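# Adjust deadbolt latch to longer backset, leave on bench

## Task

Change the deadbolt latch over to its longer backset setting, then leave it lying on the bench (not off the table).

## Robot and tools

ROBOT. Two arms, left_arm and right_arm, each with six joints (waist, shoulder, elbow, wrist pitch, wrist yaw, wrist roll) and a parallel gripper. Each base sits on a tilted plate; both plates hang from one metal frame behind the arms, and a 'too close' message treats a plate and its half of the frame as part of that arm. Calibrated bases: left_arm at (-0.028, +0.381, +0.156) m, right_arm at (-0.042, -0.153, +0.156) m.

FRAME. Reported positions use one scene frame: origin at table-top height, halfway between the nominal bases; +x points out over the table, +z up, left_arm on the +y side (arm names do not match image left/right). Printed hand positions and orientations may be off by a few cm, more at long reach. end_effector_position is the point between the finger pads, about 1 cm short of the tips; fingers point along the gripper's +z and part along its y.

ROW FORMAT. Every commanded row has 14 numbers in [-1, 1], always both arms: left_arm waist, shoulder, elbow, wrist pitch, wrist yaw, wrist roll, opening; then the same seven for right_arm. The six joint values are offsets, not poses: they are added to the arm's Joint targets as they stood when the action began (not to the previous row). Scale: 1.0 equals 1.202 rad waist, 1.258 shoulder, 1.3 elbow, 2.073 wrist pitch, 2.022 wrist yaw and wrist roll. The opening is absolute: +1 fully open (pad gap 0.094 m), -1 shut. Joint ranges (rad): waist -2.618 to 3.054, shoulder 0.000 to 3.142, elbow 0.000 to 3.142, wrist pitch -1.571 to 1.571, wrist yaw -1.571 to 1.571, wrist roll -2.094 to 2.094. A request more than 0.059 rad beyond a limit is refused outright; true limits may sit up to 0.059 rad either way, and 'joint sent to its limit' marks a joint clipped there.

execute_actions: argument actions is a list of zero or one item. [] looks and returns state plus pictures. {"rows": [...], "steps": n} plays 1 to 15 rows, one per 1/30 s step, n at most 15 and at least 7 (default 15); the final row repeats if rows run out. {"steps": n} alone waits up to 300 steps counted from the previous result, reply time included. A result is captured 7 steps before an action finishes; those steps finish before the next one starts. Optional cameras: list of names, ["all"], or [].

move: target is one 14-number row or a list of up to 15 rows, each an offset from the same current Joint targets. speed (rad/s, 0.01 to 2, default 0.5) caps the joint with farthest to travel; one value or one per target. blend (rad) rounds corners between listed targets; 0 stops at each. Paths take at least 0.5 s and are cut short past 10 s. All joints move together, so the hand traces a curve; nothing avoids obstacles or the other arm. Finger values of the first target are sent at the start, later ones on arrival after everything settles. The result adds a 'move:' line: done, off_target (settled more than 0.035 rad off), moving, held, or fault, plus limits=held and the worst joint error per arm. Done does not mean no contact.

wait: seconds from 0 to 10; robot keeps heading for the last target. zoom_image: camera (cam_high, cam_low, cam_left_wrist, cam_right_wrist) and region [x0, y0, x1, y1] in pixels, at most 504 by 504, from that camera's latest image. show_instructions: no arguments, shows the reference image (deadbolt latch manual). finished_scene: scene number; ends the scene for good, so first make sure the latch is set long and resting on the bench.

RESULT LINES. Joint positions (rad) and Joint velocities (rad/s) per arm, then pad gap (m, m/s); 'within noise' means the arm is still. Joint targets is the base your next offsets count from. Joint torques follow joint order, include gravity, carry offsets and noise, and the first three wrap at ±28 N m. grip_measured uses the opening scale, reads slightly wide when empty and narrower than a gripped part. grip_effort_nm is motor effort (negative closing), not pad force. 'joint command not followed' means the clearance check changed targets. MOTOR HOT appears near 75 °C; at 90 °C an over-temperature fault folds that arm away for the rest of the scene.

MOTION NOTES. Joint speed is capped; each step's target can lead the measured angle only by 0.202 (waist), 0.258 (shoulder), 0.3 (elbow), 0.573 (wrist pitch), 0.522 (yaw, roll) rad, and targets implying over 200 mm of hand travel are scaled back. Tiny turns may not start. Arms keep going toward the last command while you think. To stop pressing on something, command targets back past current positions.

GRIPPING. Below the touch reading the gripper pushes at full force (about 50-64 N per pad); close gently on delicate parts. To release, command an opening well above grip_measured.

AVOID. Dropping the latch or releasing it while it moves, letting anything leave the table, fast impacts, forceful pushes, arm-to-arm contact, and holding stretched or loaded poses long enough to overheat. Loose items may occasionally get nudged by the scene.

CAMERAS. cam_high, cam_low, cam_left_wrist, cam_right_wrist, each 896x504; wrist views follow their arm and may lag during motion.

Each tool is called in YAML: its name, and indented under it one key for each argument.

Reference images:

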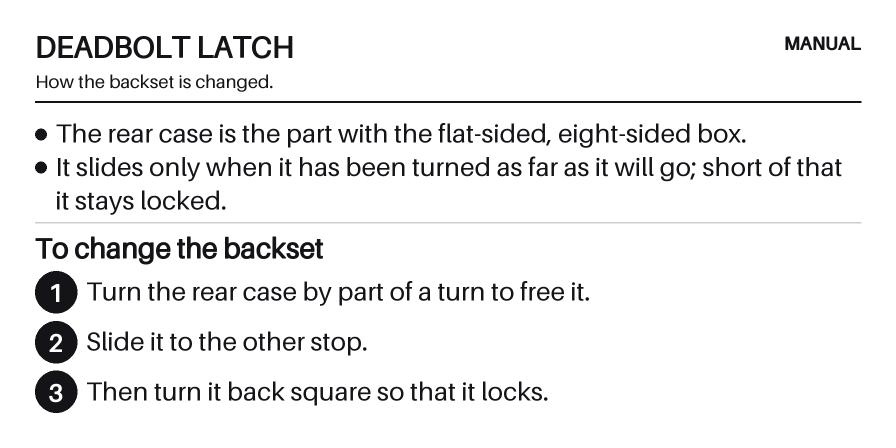

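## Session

execute_actions:
  actions: []

Scene clock: 0.00 s of 4900.00 s.
left_arm: end_effector_position=(+0.4447, +0.1956, +0.3011) grip_measured=-0.985 grip_effort_nm=n/a end_effector_quat_wxyz=(+0.400, +0.503, +0.542, -0.542) | right_arm: end_effector_position=(-0.0519, -0.6557, +0.2041) grip_measured=+1.000 grip_effort_nm=n/a end_effector_quat_wxyz=(-0.005, +0.673, +0.357, -0.647)
Joint positions: left_arm=[-0.512 1.769 1.729 -0.882 0.679 1.168 0.001] | right_arm=[-1.59 1.478 1.2 -0.306 0.769 0.77 0.094]
Joint velocities: within noise
Joint torques (N m): no reading
Motor temperatures (°C): left_arm=[30 31 28 28 26 27 26] | right_arm=[29 36 33 29 28 26 29]
Heat: left arm: 31 °C; right arm: 36 °C.
Joint targets: left_arm=[-0.527 1.760 1.736 -0.884 0.697 1.169] | right_arm=[-1.600 1.471 1.205 -0.308 0.785 0.772]
camera_calibration:
cam_left_wrist: T_world_to_cam=[[-0.982494, 0.0926874, 0.1616, 0.371709], [-0.0879937, 0.533692, -0.841089, 0.225048], [-0.164203, -0.840584, -0.516193, 0.47865], [0, 0, 0, 1]] pos_world=[0.4636, 0.247787, 0.376293]
cam_right_wrist: T_world_to_cam=[[-0.481567, 0.746211, 0.459634, 0.372917], [0.292029, 0.631105, -0.718628, 0.614063], [-0.826324, -0.211841, -0.521835, 0.013251], [0, 0, 0, 1]] pos_world=[0.0112096, -0.663006, 0.276792]

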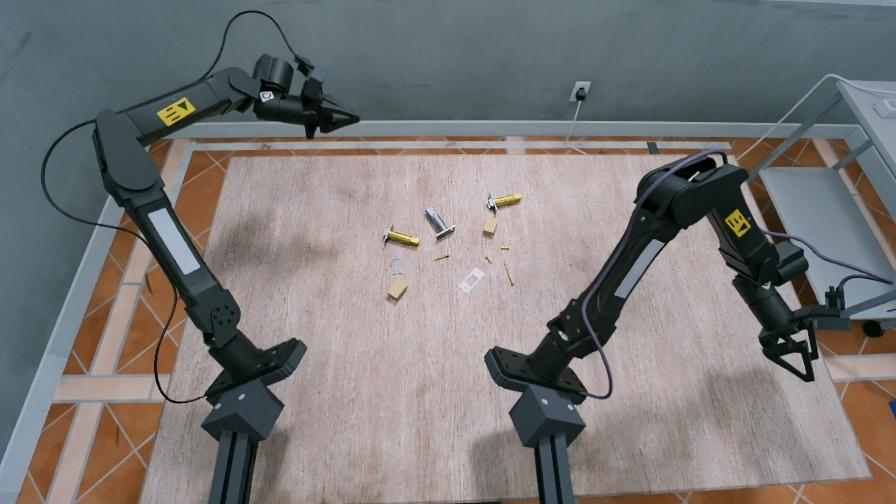

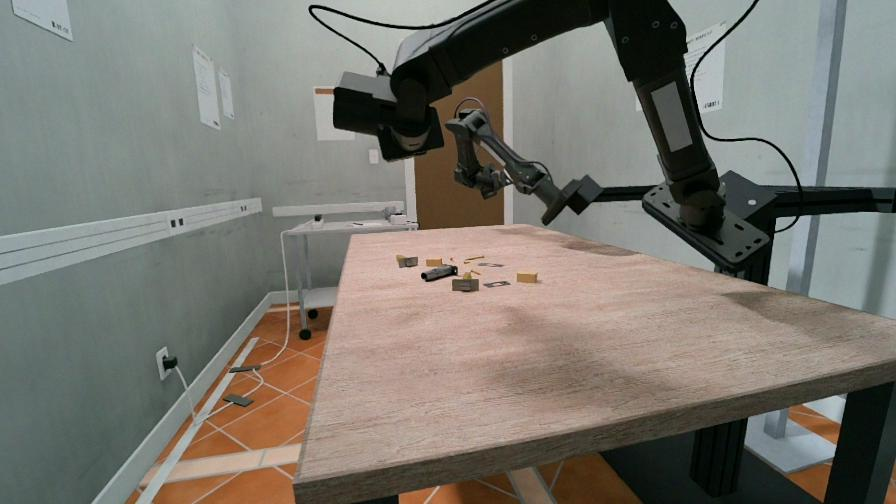

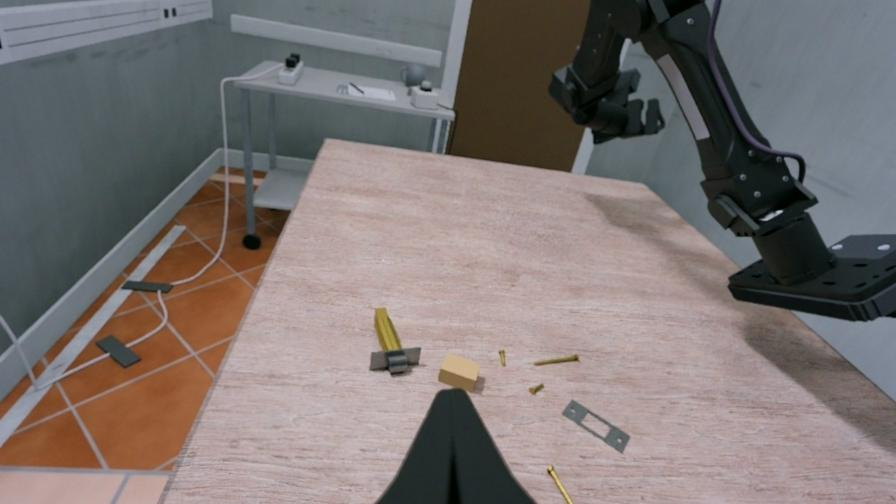

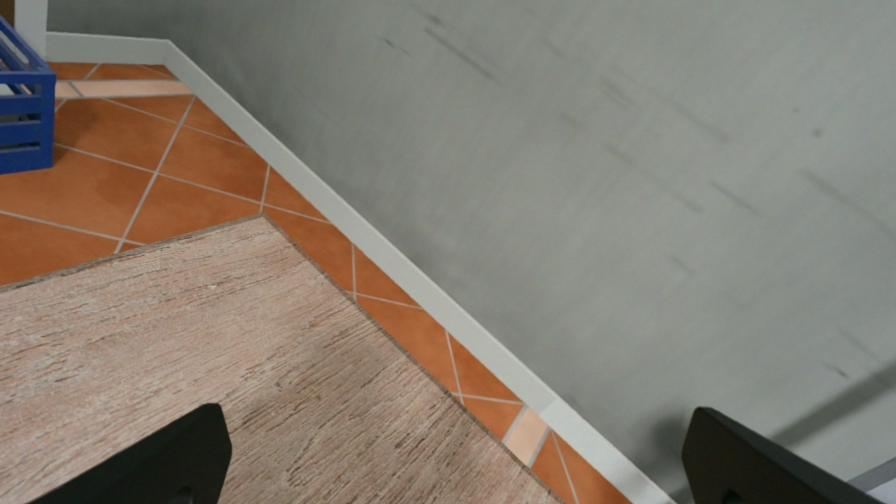

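zoom_image:
  camera: "cam_high"
  region: [370, 180, 530, 300]

zoom_image:
  camera: "cam_low"
  region: [380, 240, 550, 300]

zoom_image:
  camera: "cam_high"
  region: [410, 195, 470, 245]

show_instructions:

Scaled by 3.150 from the camera's 896x504 image, which has a finer 1280x720 frame.

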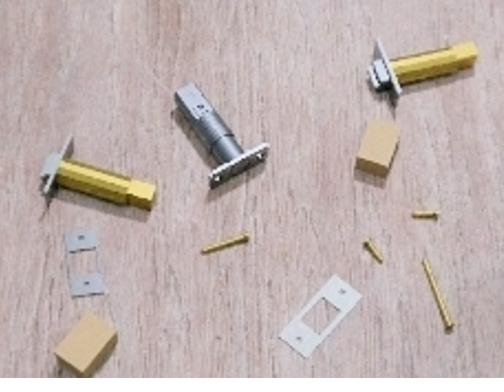

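Scaled by 2.965 from the camera's 896x504 image, which has a finer 1280x720 frame.

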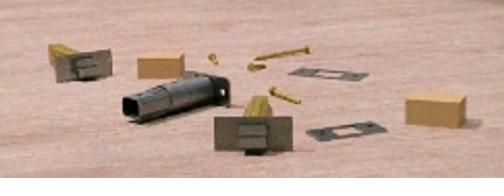

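Scaled by 8.400 from the camera's 896x504 image, which has a finer 1280x720 frame.

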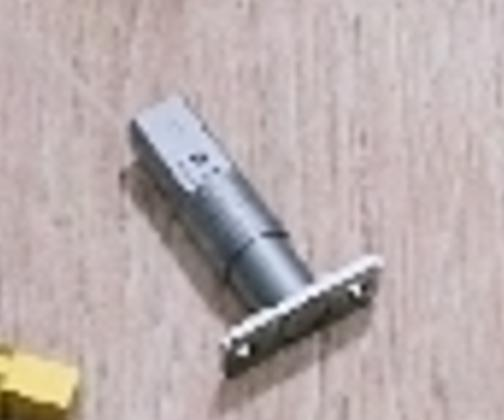

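Reference images for this scene: deadbolt latch manual.

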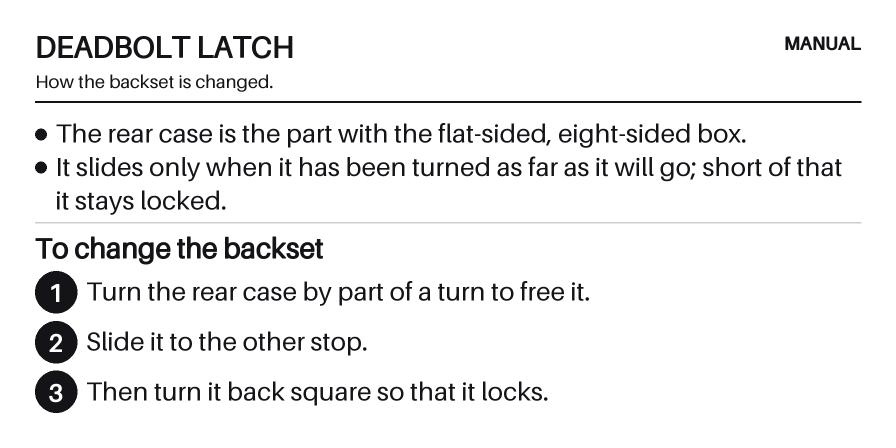

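move:
  target:
    - [0.0,-0.12,-0.6,0.5,-0.05,-0.5,0, 0.17,-0.374,0.304,-0.478,-0.1,-0.15,0.5]
    - [0.02,-0.127,-0.989,1.0,-0.1,-0.9,0, 1.0,-0.374,0.304,-0.478,-0.05,-0.28,0.5]
  speed: 1.0
  blend: 0.1
  cameras: ["cam_high"]

Scene clock: 9.37 s of 4900.00 s.
left_arm: end_effector_position=(+0.3830, +0.1934, +0.2320) grip_measured=-0.002 grip_effort_nm=0.120 end_effector_quat_wxyz=(+0.270, -0.184, +0.642, -0.694) | right_arm: end_effector_position=(+0.2785, -0.4638, +0.2419) grip_measured=+0.502 grip_effort_nm=-0.056 end_effector_quat_wxyz=(-0.005, +0.337, +0.917, -0.213)
Joint positions: left_arm=[-0.504 1.628 0.455 1.175 0.488 -0.651 0.047] | right_arm=[-0.403 1.009 1.58 -1.285 0.664 0.215 0.071]
Joint velocities: within noise
Joint torques (N m): left_arm=[-4.07 -7.53 2.43 1.28 0.49 -0.01] | right_arm=[0.39 -8.2 7.39 0.07 0.48 -0.09]
Motor temperatures (°C): left_arm=[31 32 28 29 27 27 27] | right_arm=[30 38 34 30 28 26 29]
Heat: left arm: 32 °C; right arm: 38 °C.
Joint targets: left_arm=[-0.503 1.600 0.450 1.189 0.495 -0.651] | right_arm=[-0.398 1.000 1.600 -1.299 0.684 0.206]
Kept back: nothing.
move: done
Images, in order (width x height): cam_high 896x504.

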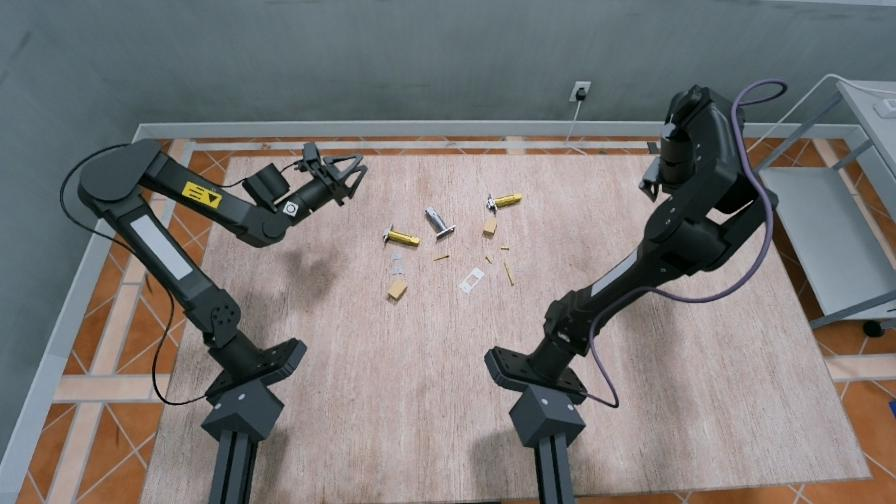

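move:
  target: [0,0,0,0,0,0,0, 0.966,0.754,-0.094,0.150,0.078,-0.008,0.5]
  speed: 1.0
  cameras: ["cam_high","cam_low","cam_right_wrist"]

zoom_image:
  camera: "cam_right_wrist"
  region: [280, 104, 680, 504]

Scene clock: 11.70 s of 4900.00 s.
left_arm: end_effector_position=(+0.3831, +0.1935, +0.2321) grip_measured=-0.002 grip_effort_nm=0.125 end_effector_quat_wxyz=(+0.270, -0.184, +0.642, -0.694) | right_arm: end_effector_position=(+0.3444, +0.0069, +0.1126) grip_measured=+0.502 grip_effort_nm=-0.061 end_effector_quat_wxyz=(+0.000, -0.272, +0.962, +0.000)
Joint positions: left_arm=[-0.504 1.628 0.455 1.176 0.487 -0.652 0.047] | right_arm=[0.756 1.953 1.484 -1.003 0.828 0.199 0.071]
Joint velocities: within noise
Joint torques (N m): left_arm=[-4.04 -7.58 2.48 1.31 0.49 0.02] | right_arm=[6.78 -6.54 3.21 0.18 0.15 -0.1]
Motor temperatures (°C): left_arm=[31 32 28 29 27 27 27] | right_arm=[30 38 34 29 28 26 29]
Heat: left arm: 32 °C; right arm: 38 °C.
Joint targets: left_arm=[-0.503 1.600 0.450 1.189 0.495 -0.651] | right_arm=[0.763 1.949 1.478 -0.988 0.842 0.190]
Kept back: nothing.
move: done
camera_calibration:
cam_right_wrist: T_world_to_cam=[[0.51463, -0.857367, -0.00883807, -0.167879], [-0.7733, -0.468572, 0.427139, 0.259897], [-0.370356, -0.212984, -0.904143, 0.319382], [0, 0, 0, 1]] pos_world=[0.405659, 0.0458693, 0.176272]
Images, in order (width x height): cam_high 896x504, cam_low 896x504, cam_right_wrist 896x504.

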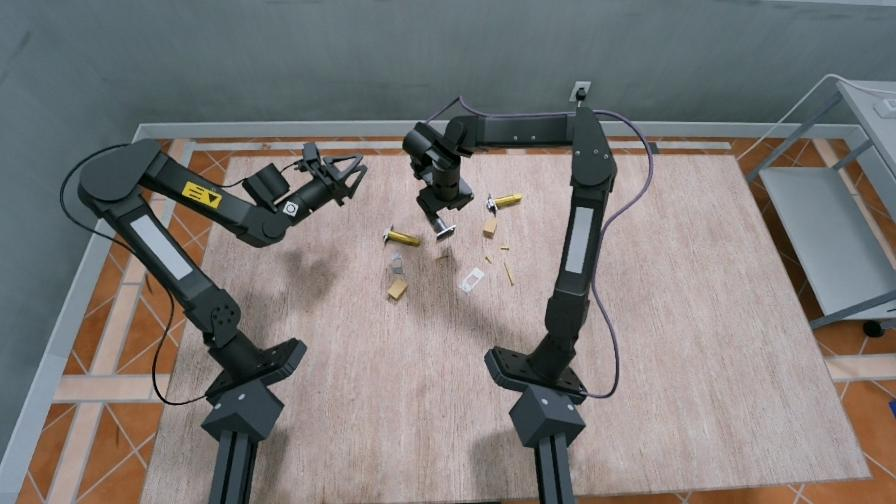

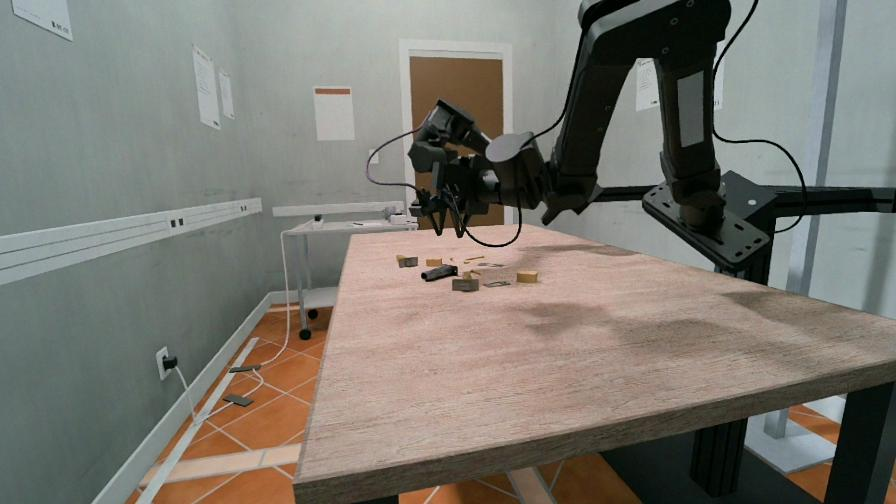

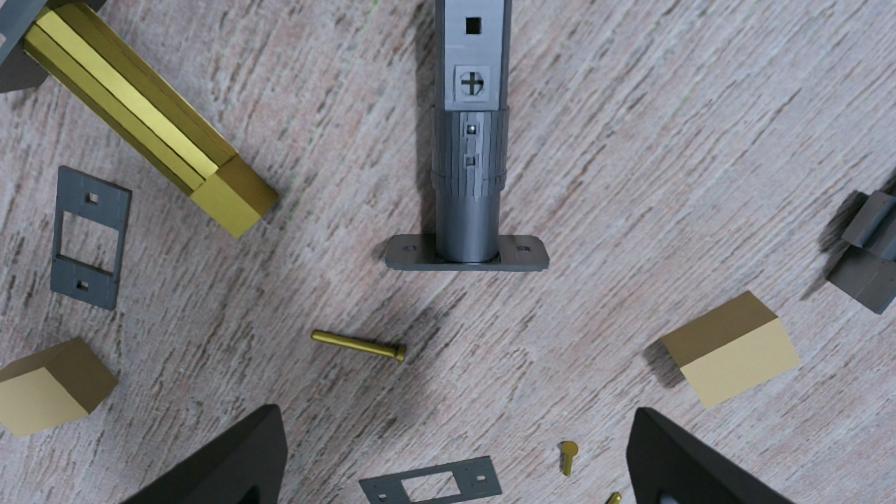

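Scaled by 1.260 from the camera's 896x504 image, which has a finer 1280x720 frame.

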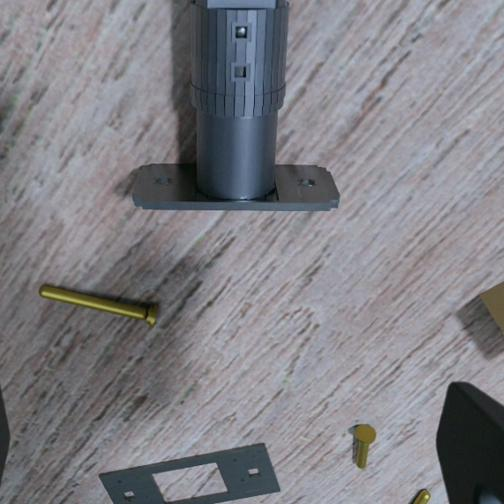

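move:
  target: [0,0,0,0,0,0,0, -0.0948,0.0477,-0.0777,0.1216,-0.0213,-0.0732,0.5]
  speed: 0.4
  cameras: ["cam_low","cam_right_wrist"]

zoom_image:
  camera: "cam_low"
  region: [390, 200, 510, 300]

Scene clock: 15.57 s of 4900.00 s.
left_arm: end_effector_position=(+0.3832, +0.1935, +0.2322) grip_measured=-0.002 grip_effort_nm=0.120 end_effector_quat_wxyz=(+0.271, -0.184, +0.642, -0.694) | right_arm: end_effector_position=(+0.3461, +0.0072, +0.0561) grip_measured=+0.502 grip_effort_nm=-0.056 end_effector_quat_wxyz=(-0.002, -0.266, +0.964, -0.001)
Joint positions: left_arm=[-0.504 1.628 0.455 1.176 0.487 -0.652 0.047] | right_arm=[0.644 1.997 1.388 -0.751 0.811 0.053 0.071]
Joint velocities: within noise
Joint torques (N m): left_arm=[-4.11 -7.57 2.37 1.3 0.46 0.04] | right_arm=[6.67 -5.9 2.41 0.19 -0.14 -0.1]
Motor temperatures (°C): left_arm=[31 32 28 29 27 27 26] | right_arm=[31 38 34 29 28 26 29]
Heat: left arm: 32 °C; right arm: 38 °C.
Joint targets: left_arm=[-0.503 1.600 0.450 1.189 0.495 -0.651] | right_arm=[0.650 2.009 1.377 -0.736 0.799 0.042]
Kept back: nothing.
move: done
camera_calibration:
cam_right_wrist: T_world_to_cam=[[0.504567, -0.863342, -0.00729502, -0.165631], [-0.777436, -0.458003, 0.431076, 0.286622], [-0.375507, -0.211835, -0.902286, 0.270605], [0, 0, 0, 1]] pos_world=[0.408016, 0.0456011, 0.119399]
Images, in order (width x height): cam_low 896x504, cam_right_wrist 896x504.

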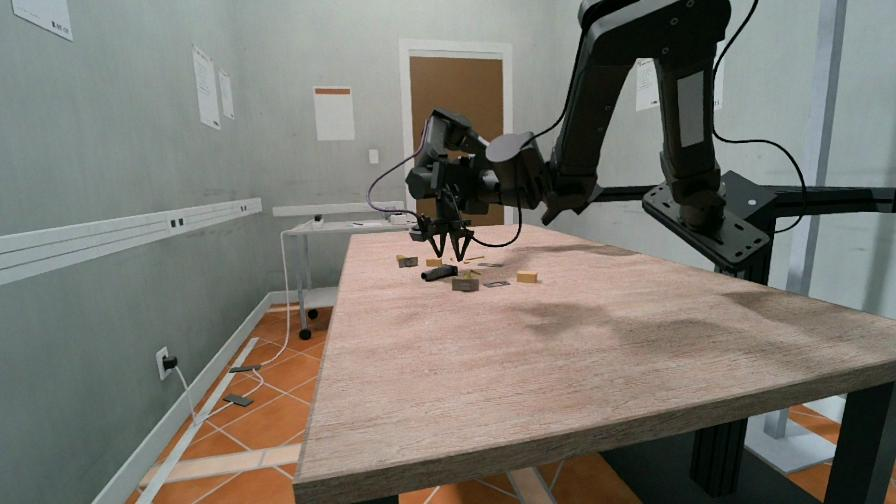

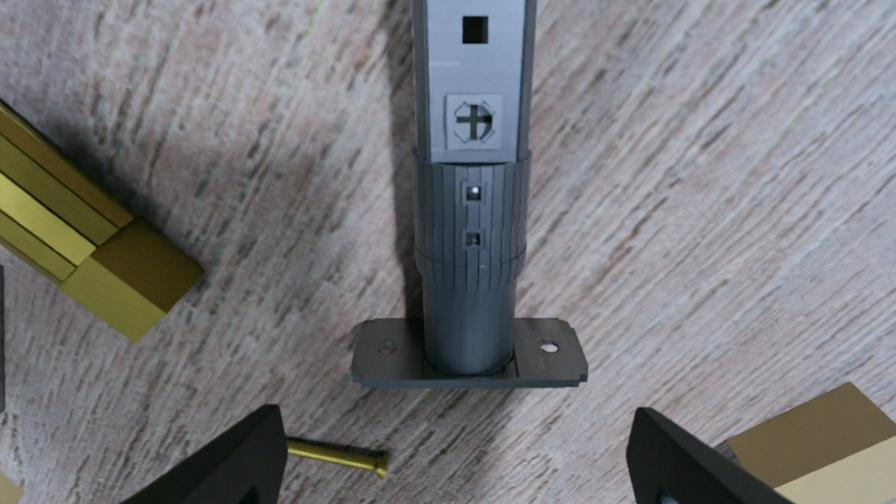

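Scaled by 4.200 from the camera's 896x504 image, which has a finer 1280x720 frame.

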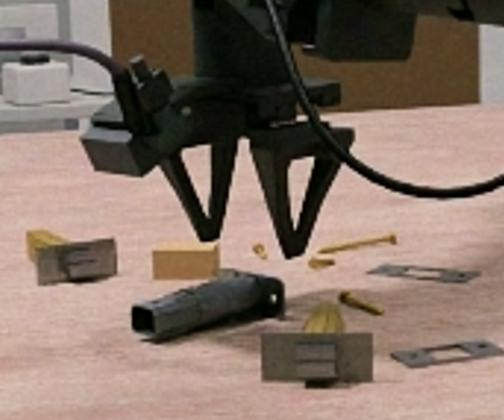

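move:
  target: [0,0,0,0,0,0,0, -0.0438,0.0155,-0.0333,0.0566,-0.0046,-0.0328,0.5]
  speed: 0.2
  cameras: ["cam_low","cam_right_wrist"]

zoom_image:
  camera: "cam_low"
  region: [400, 220, 500, 300]

Scene clock: 17.80 s of 4900.00 s.
left_arm: end_effector_position=(+0.3832, +0.1935, +0.2321) grip_measured=-0.002 grip_effort_nm=0.129 end_effector_quat_wxyz=(+0.270, -0.184, +0.642, -0.694) | right_arm: end_effector_position=(+0.3475, +0.0042, +0.0322) grip_measured=+0.502 grip_effort_nm=-0.061 end_effector_quat_wxyz=(+0.001, -0.261, +0.965, -0.002)
Joint positions: left_arm=[-0.504 1.628 0.455 1.176 0.487 -0.652 0.047] | right_arm=[0.594 2.014 1.346 -0.633 0.802 -0.013 0.071]
Joint velocities: within noise
Joint torques (N m): left_arm=[-4.07 -7.5 2.5 1.32 0.49 0.01] | right_arm=[6.48 -5.82 2.14 0.2 -0.14 -0.11]
Motor temperatures (°C): left_arm=[31 32 28 30 27 27 26] | right_arm=[31 38 34 29 28 26 29]
Heat: left arm: 32 °C; right arm: 38 °C.
Joint targets: left_arm=[-0.503 1.600 0.450 1.189 0.495 -0.651] | right_arm=[0.597 2.029 1.334 -0.618 0.790 -0.024]
Kept back: nothing.
move: done
camera_calibration:
cam_right_wrist: T_world_to_cam=[[0.496071, -0.86827, -0.00459138, -0.16616], [-0.784506, -0.450467, 0.426181, 0.299241], [-0.372108, -0.207814, -0.904626, 0.247782], [0, 0, 0, 1]] pos_world=[0.409386, 0.0420191, 0.0958567]
Images, in order (width x height): cam_low 896x504, cam_right_wrist 896x504.

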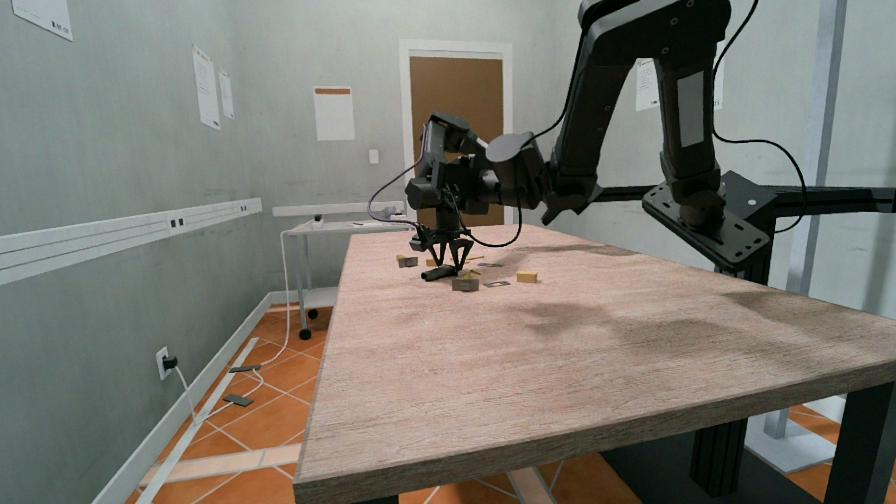

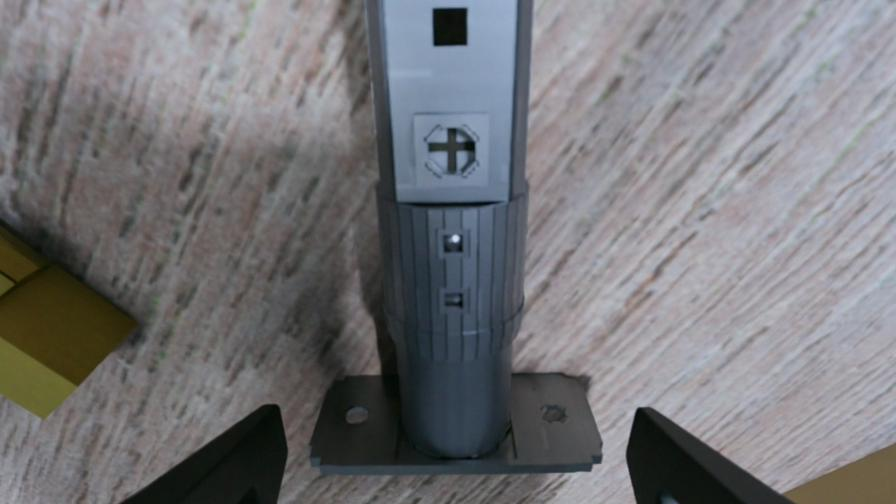

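Scaled by 5.040 from the camera's 896x504 image, which has a finer 1280x720 frame.

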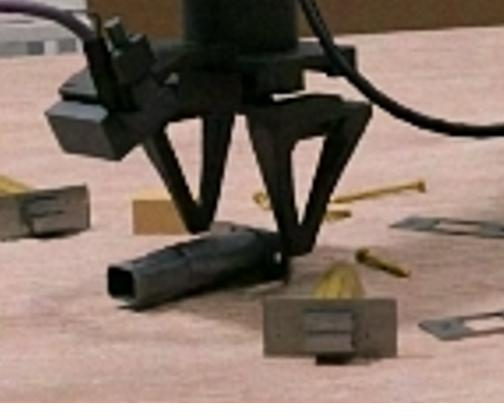

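move:
  target: [0,0,0,0,0,0,0, -0.012,0,-0.0223,0.0193,-0.0015,-0.0094,0.5]
  speed: 0.1
  cameras: ["cam_low","cam_right_wrist"]

zoom_image:
  camera: "cam_low"
  region: [400, 220, 500, 300]

Scene clock: 19.70 s of 4900.00 s.
left_arm: end_effector_position=(+0.3833, +0.1936, +0.2322) grip_measured=-0.002 grip_effort_nm=0.125 end_effector_quat_wxyz=(+0.271, -0.184, +0.642, -0.694) | right_arm: end_effector_position=(+0.3436, +0.0025, +0.0248) grip_measured=+0.502 grip_effort_nm=-0.061 end_effector_quat_wxyz=(+0.000, -0.262, +0.965, -0.002)
Joint positions: left_arm=[-0.504 1.628 0.455 1.177 0.487 -0.652 0.047] | right_arm=[0.581 2.014 1.317 -0.593 0.799 -0.033 0.071]
Joint velocities: within noise
Joint torques (N m): left_arm=[-4.04 -7.56 2.5 1.29 0.49 -0.02] | right_arm=[6.32 -5.79 2.04 0.2 -0.14 -0.11]
Motor temperatures (°C): left_arm=[31 32 28 30 27 27 26] | right_arm=[31 38 34 29 28 26 29]
Heat: left arm: 32 °C; right arm: 38 °C.
Joint targets: left_arm=[-0.503 1.600 0.450 1.189 0.495 -0.651] | right_arm=[0.583 2.029 1.305 -0.578 0.787 -0.044]
Kept back: nothing.
move: done
camera_calibration:
cam_right_wrist: T_world_to_cam=[[0.498513, -0.866873, -0.00413464, -0.166582], [-0.782859, -0.452237, 0.427333, 0.297966], [-0.372313, -0.209794, -0.904085, 0.239361], [0, 0, 0, 1]] pos_world=[0.405426, 0.040562, 0.0883833]
Images, in order (width x height): cam_low 896x504, cam_right_wrist 896x504.

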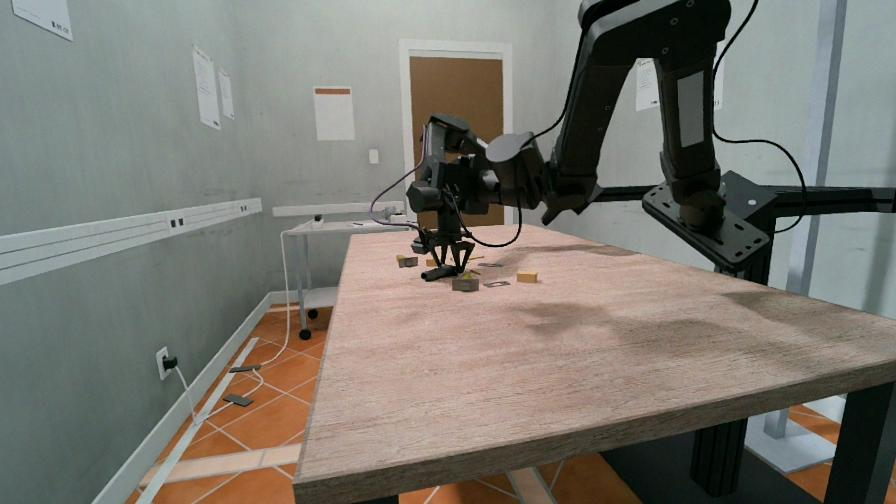

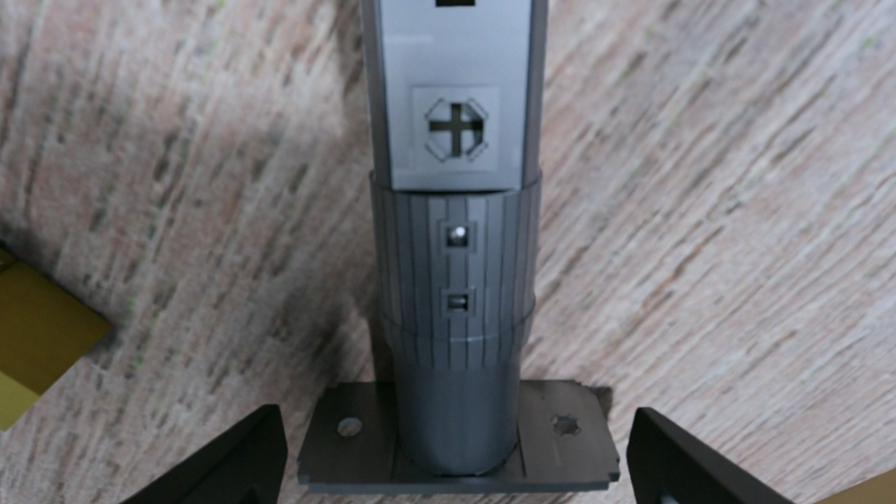

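Scaled by 5.040 from the camera's 896x504 image, which has a finer 1280x720 frame.

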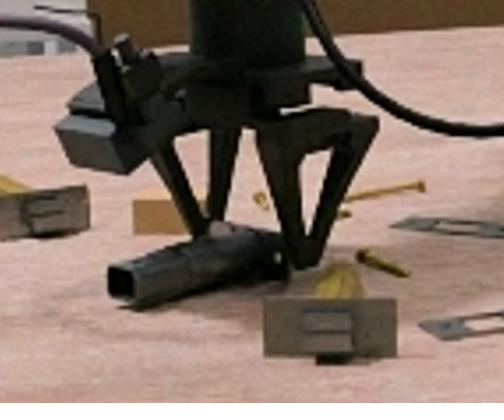

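execute_actions:
  actions:
    - {"rows":[[0,0,0,0,0,0,0,0,0,0,0,0,0,0.42],[0,0,0,0,0,0,0,0,0,0,0,0,0,0.38],[0,0,0,0,0,0,0,0,0,0,0,0,0,0.35],[0,0,0,0,0,0,0,0,0,0,0,0,0,0.32],[0,0,0,0,0,0,0,0,0,0,0,0,0,0.3],[0,0,0,0,0,0,0,0,0,0,0,0,0,0.28],[0,0,0,0,0,0,0,0,0,0,0,0,0,0.26],[0,0,0,0,0,0,0,0,0,0,0,0,0,0.24],[0,0,0,0,0,0,0,0,0,0,0,0,0,0.22],[0,0,0,0,0,0,0,0,0,0,0,0,0,0.2],[0,0,0,0,0,0,0,0,0,0,0,0,0,0.18],[0,0,0,0,0,0,0,0,0,0,0,0,0,0.15],[0,0,0,0,0,0,0,0,0,0,0,0,0,0.1],[0,0,0,0,0,0,0,0,0,0,0,0,0,0.05],[0,0,0,0,0,0,0,0,0,0,0,0,0,0.0]]}

wait:
  seconds: 0.3
  cameras: ["cam_right_wrist"]

Scene clock: 20.50 s of 4900.00 s.
left_arm: end_effector_position=(+0.3833, +0.1936, +0.2322) grip_measured=-0.002 grip_effort_nm=0.125 end_effector_quat_wxyz=(+0.271, -0.184, +0.642, -0.694) | right_arm: end_effector_position=(+0.3437, +0.0025, +0.0248) grip_measured=+0.255 grip_effort_nm=-0.017 end_effector_quat_wxyz=(+0.000, -0.263, +0.965, -0.002)
Joint positions: left_arm=[-0.504 1.628 0.455 1.177 0.487 -0.652 0.047] | right_arm=[0.581 2.014 1.317 -0.593 0.799 -0.033 0.059]
Joint velocities: left_arm=[within noise] | right_arm=[-0.007 -0.002 -0.007 -0.066 -0.007 0.007 -0.029]
Joint torques (N m): left_arm=[-4.03 -7.51 2.4 1.31 0.49 0.01] | right_arm=[6.32 -5.82 2.03 0.2 -0.15 -0.11]
Motor temperatures (°C): left_arm=[31 32 28 30 27 27 26] | right_arm=[31 38 34 29 28 26 29]
Heat: left arm: 32 °C; right arm: 38 °C.
Joint targets: left_arm=[-0.503 1.600 0.450 1.189 0.495 -0.651] | right_arm=[0.583 2.029 1.305 -0.579 0.787 -0.043]
Steps of this call (1-16: nothing new was sent; 17-24: this action's first 8). Readings (joint positions of left_arm | right_arm):
17: [-0.504 1.628 0.455 1.177 0.487 -0.652] | [0.581 2.014 1.317 -0.593 0.799 -0.033]
18: [-0.504 1.628 0.455 1.177 0.487 -0.652] | [0.581 2.014 1.317 -0.593 0.799 -0.033]
20: [-0.504 1.628 0.455 1.177 0.487 -0.652] | [0.581 2.014 1.317 -0.593 0.799 -0.033]
24: the state above

Scene clock: 21.03 s of 4900.00 s.
left_arm: end_effector_position=(+0.3833, +0.1936, +0.2322) grip_measured=-0.002 grip_effort_nm=0.120 end_effector_quat_wxyz=(+0.271, -0.184, +0.642, -0.694) | right_arm: end_effector_position=(+0.3437, +0.0025, +0.0248) grip_measured=+0.177 grip_effort_nm=-0.974 end_effector_quat_wxyz=(+0.000, -0.263, +0.965, -0.002)
Joint positions: left_arm=[-0.504 1.628 0.455 1.177 0.487 -0.652 0.047] | right_arm=[0.581 2.014 1.317 -0.593 0.799 -0.033 0.055]
Joint velocities: within noise
Joint torques (N m): left_arm=[-4.11 -7.47 2.51 1.27 0.48 0] | right_arm=[6.31 -5.82 2.04 0.2 -0.15 -0.11]
Motor temperatures (°C): left_arm=[31 32 28 30 27 27 26] | right_arm=[31 38 34 29 28 26 29]
Heat: left arm: 32 °C; right arm: 38 °C.
Joint targets: left_arm=[-0.503 1.600 0.450 1.189 0.495 -0.651] | right_arm=[0.583 2.029 1.305 -0.579 0.787 -0.043]
Steps of this call (1-7: your previous action's last 7; 8-15: toward your last target; 16: nothing new was sent). Readings (joint positions of left_arm | right_arm):
1: [-0.504 1.628 0.455 1.177 0.487 -0.652] | [0.581 2.014 1.317 -0.593 0.799 -0.033]
2: [-0.504 1.628 0.455 1.177 0.487 -0.652] | [0.581 2.014 1.317 -0.593 0.799 -0.033]
4: [-0.504 1.628 0.455 1.177 0.487 -0.652] | [0.581 2.014 1.317 -0.593 0.799 -0.033]
8: [-0.504 1.628 0.455 1.177 0.487 -0.652] | [0.581 2.014 1.317 -0.593 0.799 -0.033]
16: the state above
All arms were judged still, so your last target was given up. Each gripper or tool keeps its last command.
camera_calibration:
cam_right_wrist: T_world_to_cam=[[0.498608, -0.866818, -0.00412847, -0.166617], [-0.782909, -0.452377, 0.427093, 0.298057], [-0.37208, -0.20972, -0.904198, 0.239315], [0, 0, 0, 1]] pos_world=[0.405472, 0.0405963, 0.0884024]
Images, in order (width x height): cam_right_wrist 896x504.

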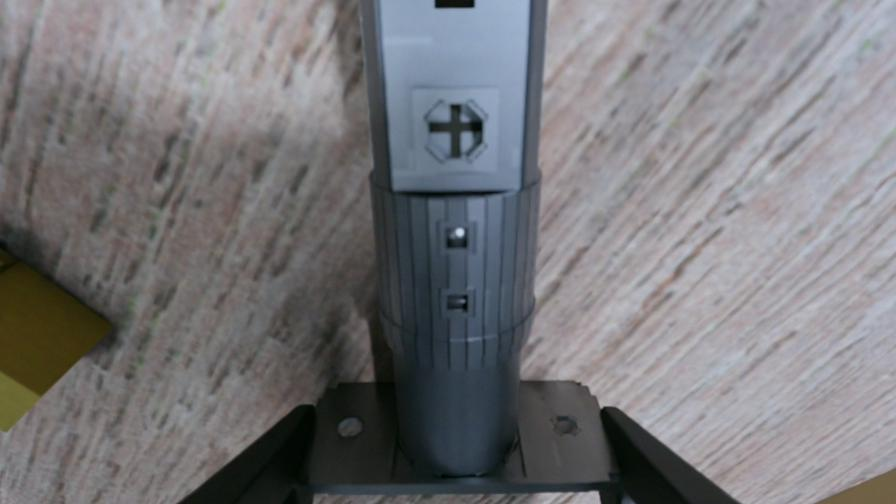

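move:
  target:
    - [0,0,0,0,0,0,0, 0.089,-0.047,0.096,-0.131,0.019,0.071,0]
    - [0,0,0,0,0,0,0, -0.007,-0.051,0.227,-0.155,0.0015,-0.770,0]
    - [0,0,0,0,0,0,0, -0.075,-0.0095,0.161,-0.065,-0.018,-0.826,0]
  speed: [0.3,0.7,0.25]
  blend: [0.04,0.04,0]
  cameras: ["cam_low","cam_high","cam_right_wrist"]

zoom_image:
  camera: "cam_low"
  region: [390, 210, 510, 300]

Scene clock: 26.80 s of 4900.00 s.
left_arm: end_effector_position=(+0.3833, +0.1936, +0.2322) grip_measured=-0.002 grip_effort_nm=0.120 end_effector_quat_wxyz=(+0.271, -0.184, +0.642, -0.694) | right_arm: end_effector_position=(+0.4033, -0.0346, +0.0304) grip_measured=+0.177 grip_effort_nm=-0.989 end_effector_quat_wxyz=(+0.003, +0.861, -0.509, +0.002)
Joint positions: left_arm=[-0.504 1.628 0.455 1.177 0.487 -0.652 0.047] | right_arm=[0.485 2.003 1.526 -0.723 0.771 -1.702 0.055]
Joint velocities: within noise
Joint torques (N m): left_arm=[-4.05 -7.41 2.51 1.29 0.49 0.01] | right_arm=[6.76 -6.79 2.5 0.15 -0.23 -0.11]
Motor temperatures (°C): left_arm=[31 33 28 30 27 27 26] | right_arm=[32 38 34 29 28 26 29]
Heat: left arm: 33 °C; right arm: 38 °C.
Joint targets: left_arm=[-0.503 1.600 0.450 1.189 0.495 -0.651] | right_arm=[0.492 2.017 1.514 -0.713 0.750 -1.714]
Kept back: nothing.
move: done
camera_calibration:
cam_right_wrist: T_world_to_cam=[[0.880749, 0.47347, -0.0103592, -0.336031], [0.430838, -0.79198, 0.432605, -0.175903], [0.196621, -0.385479, -0.901524, 0.0232702], [0, 0, 0, 1]] pos_world=[0.367169, 0.0287592, 0.093594]
Images, in order (width x height): cam_high 896x504, cam_low 896x504, cam_right_wrist 896x504.

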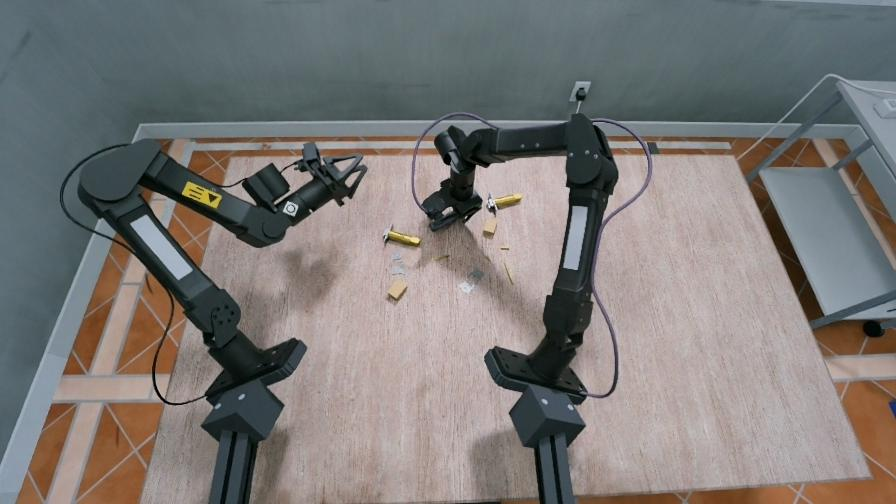

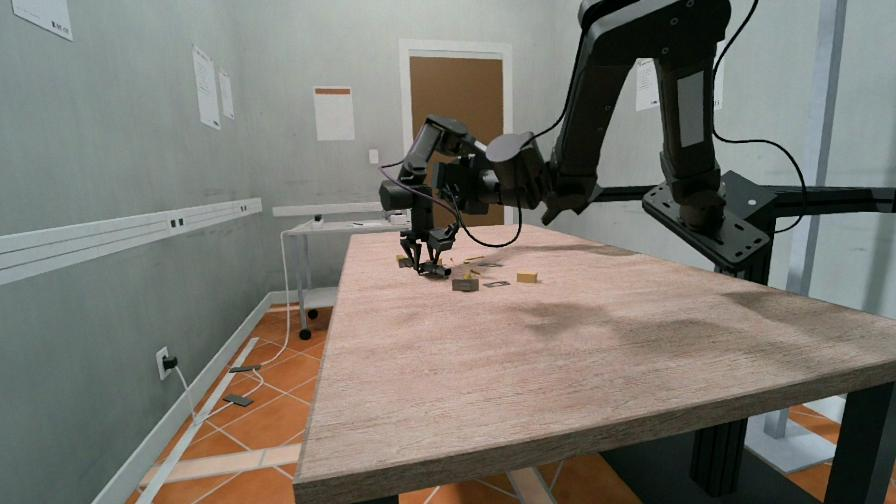

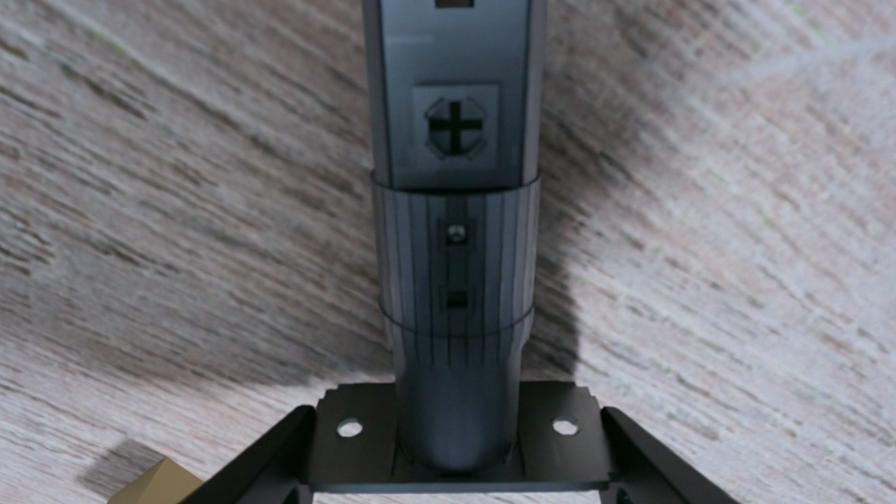

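Scaled by 4.200 from the camera's 896x504 image, which has a finer 1280x720 frame.

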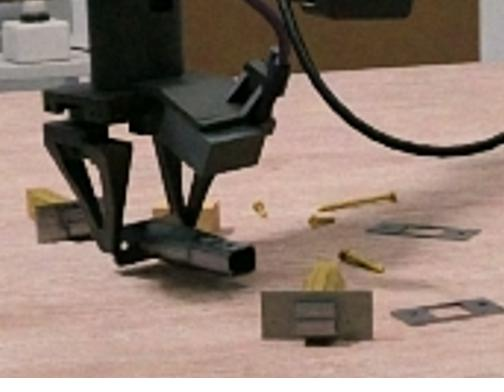

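move:
  target: [0,0,0,0,0,0,0, -0.0068,0.0037,-0.0052,0.0093,-0.003,-0.0048,0]
  speed: 0.06
  cameras: ["cam_low"]

zoom_image:
  camera: "cam_low"
  region: [390, 220, 480, 290]

Scene clock: 28.00 s of 4900.00 s.
left_arm: end_effector_position=(+0.3833, +0.1936, +0.2322) grip_measured=-0.002 grip_effort_nm=0.125 end_effector_quat_wxyz=(+0.271, -0.184, +0.642, -0.694) | right_arm: end_effector_position=(+0.4066, -0.0345, +0.0288) grip_measured=+0.177 grip_effort_nm=-0.984 end_effector_quat_wxyz=(-0.002, +0.859, -0.512, +0.004)
Joint positions: left_arm=[-0.504 1.628 0.455 1.177 0.487 -0.652 0.047] | right_arm=[0.479 2.003 1.526 -0.704 0.765 -1.712 0.055]
Joint velocities: within noise
Joint torques (N m): left_arm=[-4.07 -7.57 2.51 1.32 0.48 0.03] | right_arm=[6.58 -6.49 1.95 0.17 -0.25 -0.12]
Motor temperatures (°C): left_arm=[31 33 28 31 27 27 26] | right_arm=[32 38 34 29 28 26 29]
Heat: left arm: 33 °C; right arm: 38 °C.
Joint targets: left_arm=[-0.503 1.600 0.450 1.189 0.495 -0.651] | right_arm=[0.484 2.021 1.507 -0.694 0.744 -1.723]
Kept back: nothing.
move: done
Images, in order (width x height): cam_low 896x504.

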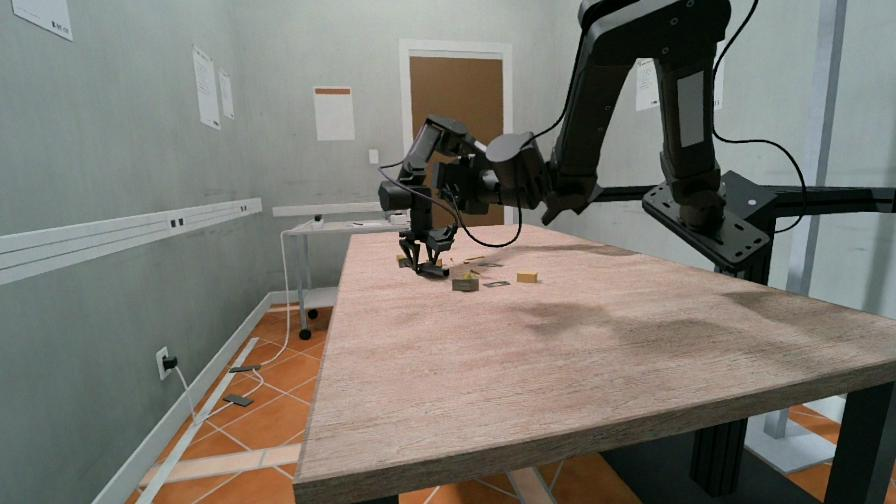

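Scaled by 5.600 from the camera's 896x504 image, which has a finer 1280x720 frame.

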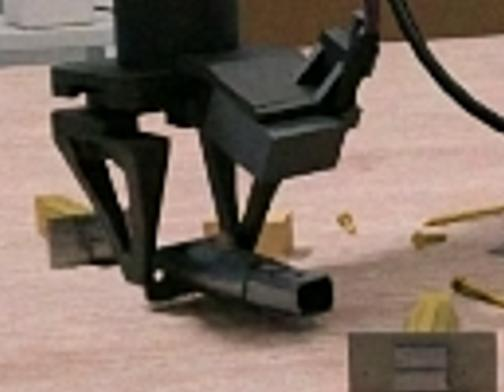

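execute_actions:
  actions:
    - {"rows":[[0,0,0,0,0,0,0,0.004,-0.002,0.0035,-0.006,0,0.003,0.12],[0,0,0,0,0,0,0,0.004,-0.002,0.0035,-0.006,0,0.003,0.16],[0,0,0,0,0,0,0,0.004,-0.002,0.0035,-0.006,0,0.003,0.18],[0,0,0,0,0,0,0,0.004,-0.002,0.0035,-0.006,0,0.003,0.19],[0,0,0,0,0,0,0,0.004,-0.002,0.0035,-0.006,0,0.003,0.2],[0,0,0,0,0,0,0,0.004,-0.002,0.0035,-0.006,0,0.003,0.21],[0,0,0,0,0,0,0,0.004,-0.002,0.0035,-0.006,0,0.003,0.22],[0,0,0,0,0,0,0,0.004,-0.002,0.0035,-0.006,0,0.003,0.24],[0,0,0,0,0,0,0,0.004,-0.002,0.0035,-0.006,0,0.003,0.27],[0,0,0,0,0,0,0,0.004,-0.002,0.0035,-0.006,0,0.003,0.3],[0,0,0,0,0,0,0,0.004,-0.002,0.0035,-0.006,0,0.003,0.35],[0,0,0,0,0,0,0,0.004,-0.002,0.0035,-0.006,0,0.003,0.4],[0,0,0,0,0,0,0,0.004,-0.002,0.0035,-0.006,0,0.003,0.45],[0,0,0,0,0,0,0,0.004,-0.002,0.0035,-0.006,0,0.003,0.5]]}

wait:
  seconds: 0.4
  cameras: ["cam_right_wrist","cam_low"]

Scene clock: 31.93 s of 4900.00 s.
left_arm: end_effector_position=(+0.3833, +0.1936, +0.2322) grip_measured=-0.002 grip_effort_nm=0.125 end_effector_quat_wxyz=(+0.271, -0.184, +0.642, -0.694) | right_arm: end_effector_position=(+0.4067, -0.0344, +0.0288) grip_measured=+0.230 grip_effort_nm=0.120 end_effector_quat_wxyz=(-0.003, +0.859, -0.512, +0.004)
Joint positions: left_arm=[-0.504 1.628 0.455 1.177 0.487 -0.652 0.047] | right_arm=[0.479 2.003 1.526 -0.703 0.765 -1.713 0.058]
Joint velocities: left_arm=[within noise] | right_arm=[-0.012 -0.027 -0.012 -0.007 0.007 -0.007 0.018]
Joint torques (N m): left_arm=[-4.07 -7.5 2.52 1.31 0.49 0.02] | right_arm=[6.91 -6.74 2.3 0.05 -0.23 -0.05]
Motor temperatures (°C): left_arm=[31 33 28 31 27 27 26] | right_arm=[32 38 34 29 28 26 30]
Heat: left arm: 33 °C; right arm: 38 °C.
Joint targets: left_arm=[-0.503 1.600 0.450 1.189 0.495 -0.651] | right_arm=[0.489 2.019 1.512 -0.707 0.744 -1.717]
Steps of this call (1-110: nothing new was sent; 111-118: this action's first 8). Readings (joint positions of left_arm | right_arm):
111: [-0.504 1.628 0.455 1.177 0.487 -0.652] | [0.479 2.003 1.526 -0.703 0.765 -1.713]
112: [-0.504 1.628 0.455 1.177 0.487 -0.652] | [0.479 2.003 1.526 -0.703 0.765 -1.713]
114: [-0.504 1.628 0.455 1.177 0.487 -0.652] | [0.479 2.003 1.526 -0.703 0.765 -1.713]
118: the state above

Scene clock: 32.57 s of 4900.00 s.
left_arm: end_effector_position=(+0.3833, +0.1936, +0.2322) grip_measured=-0.002 grip_effort_nm=0.129 end_effector_quat_wxyz=(+0.271, -0.184, +0.642, -0.694) | right_arm: end_effector_position=(+0.4065, -0.0340, +0.0288) grip_measured=+0.498 grip_effort_nm=0.154 end_effector_quat_wxyz=(-0.003, +0.859, -0.512, +0.003)
Joint positions: left_arm=[-0.504 1.628 0.455 1.177 0.487 -0.652 0.047] | right_arm=[0.479 2.003 1.526 -0.703 0.762 -1.713 0.07]
Joint velocities: within noise
Joint torques (N m): left_arm=[-4.01 -7.53 2.48 1.29 0.46 0.01] | right_arm=[6.94 -6.68 2.35 0.04 -0.22 -0.05]
Motor temperatures (°C): left_arm=[31 33 28 31 27 27 26] | right_arm=[32 38 34 29 28 26 30]
Heat: left arm: 33 °C; right arm: 38 °C.
Joint targets: left_arm=[-0.503 1.600 0.450 1.189 0.495 -0.651] | right_arm=[0.489 2.019 1.512 -0.707 0.744 -1.717]
Steps of this call (1-7: your previous action's last 7; 8-15: toward your last target; 16-19: nothing new was sent). Readings (joint positions of left_arm | right_arm):
1: [-0.504 1.628 0.455 1.177 0.487 -0.652] | [0.479 2.003 1.526 -0.703 0.764 -1.713]
2: [-0.504 1.628 0.455 1.177 0.487 -0.652] | [0.479 2.003 1.526 -0.703 0.764 -1.713]
4: [-0.504 1.628 0.455 1.177 0.487 -0.652] | [0.479 2.003 1.526 -0.703 0.763 -1.713]
8: [-0.504 1.628 0.455 1.177 0.487 -0.652] | [0.479 2.003 1.526 -0.703 0.763 -1.713]
19: the state above
All arms were judged still, so your last target was given up. Each gripper or tool keeps its last command.
camera_calibration:
cam_right_wrist: T_world_to_cam=[[0.884183, 0.46714, 0.000982235, -0.341184], [0.421774, -0.799216, 0.428206, -0.172537], [0.200817, -0.378198, -0.903681, 0.0200585], [0, 0, 0, 1]] pos_world=[0.370412, 0.0290725, 0.0923429]
Images, in order (width x height): cam_low 896x504, cam_right_wrist 896x504.

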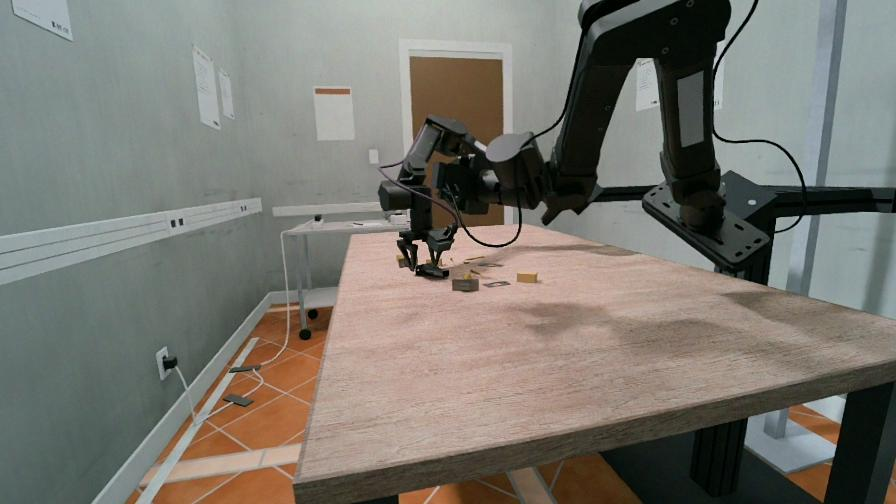

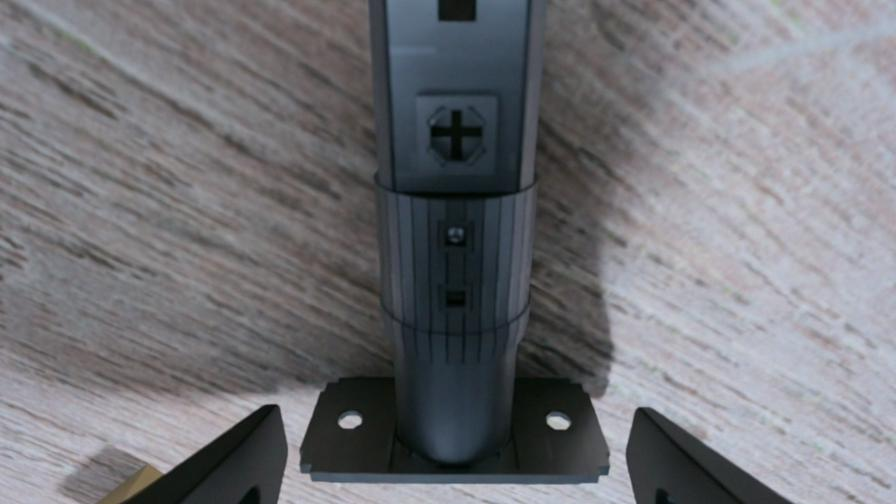

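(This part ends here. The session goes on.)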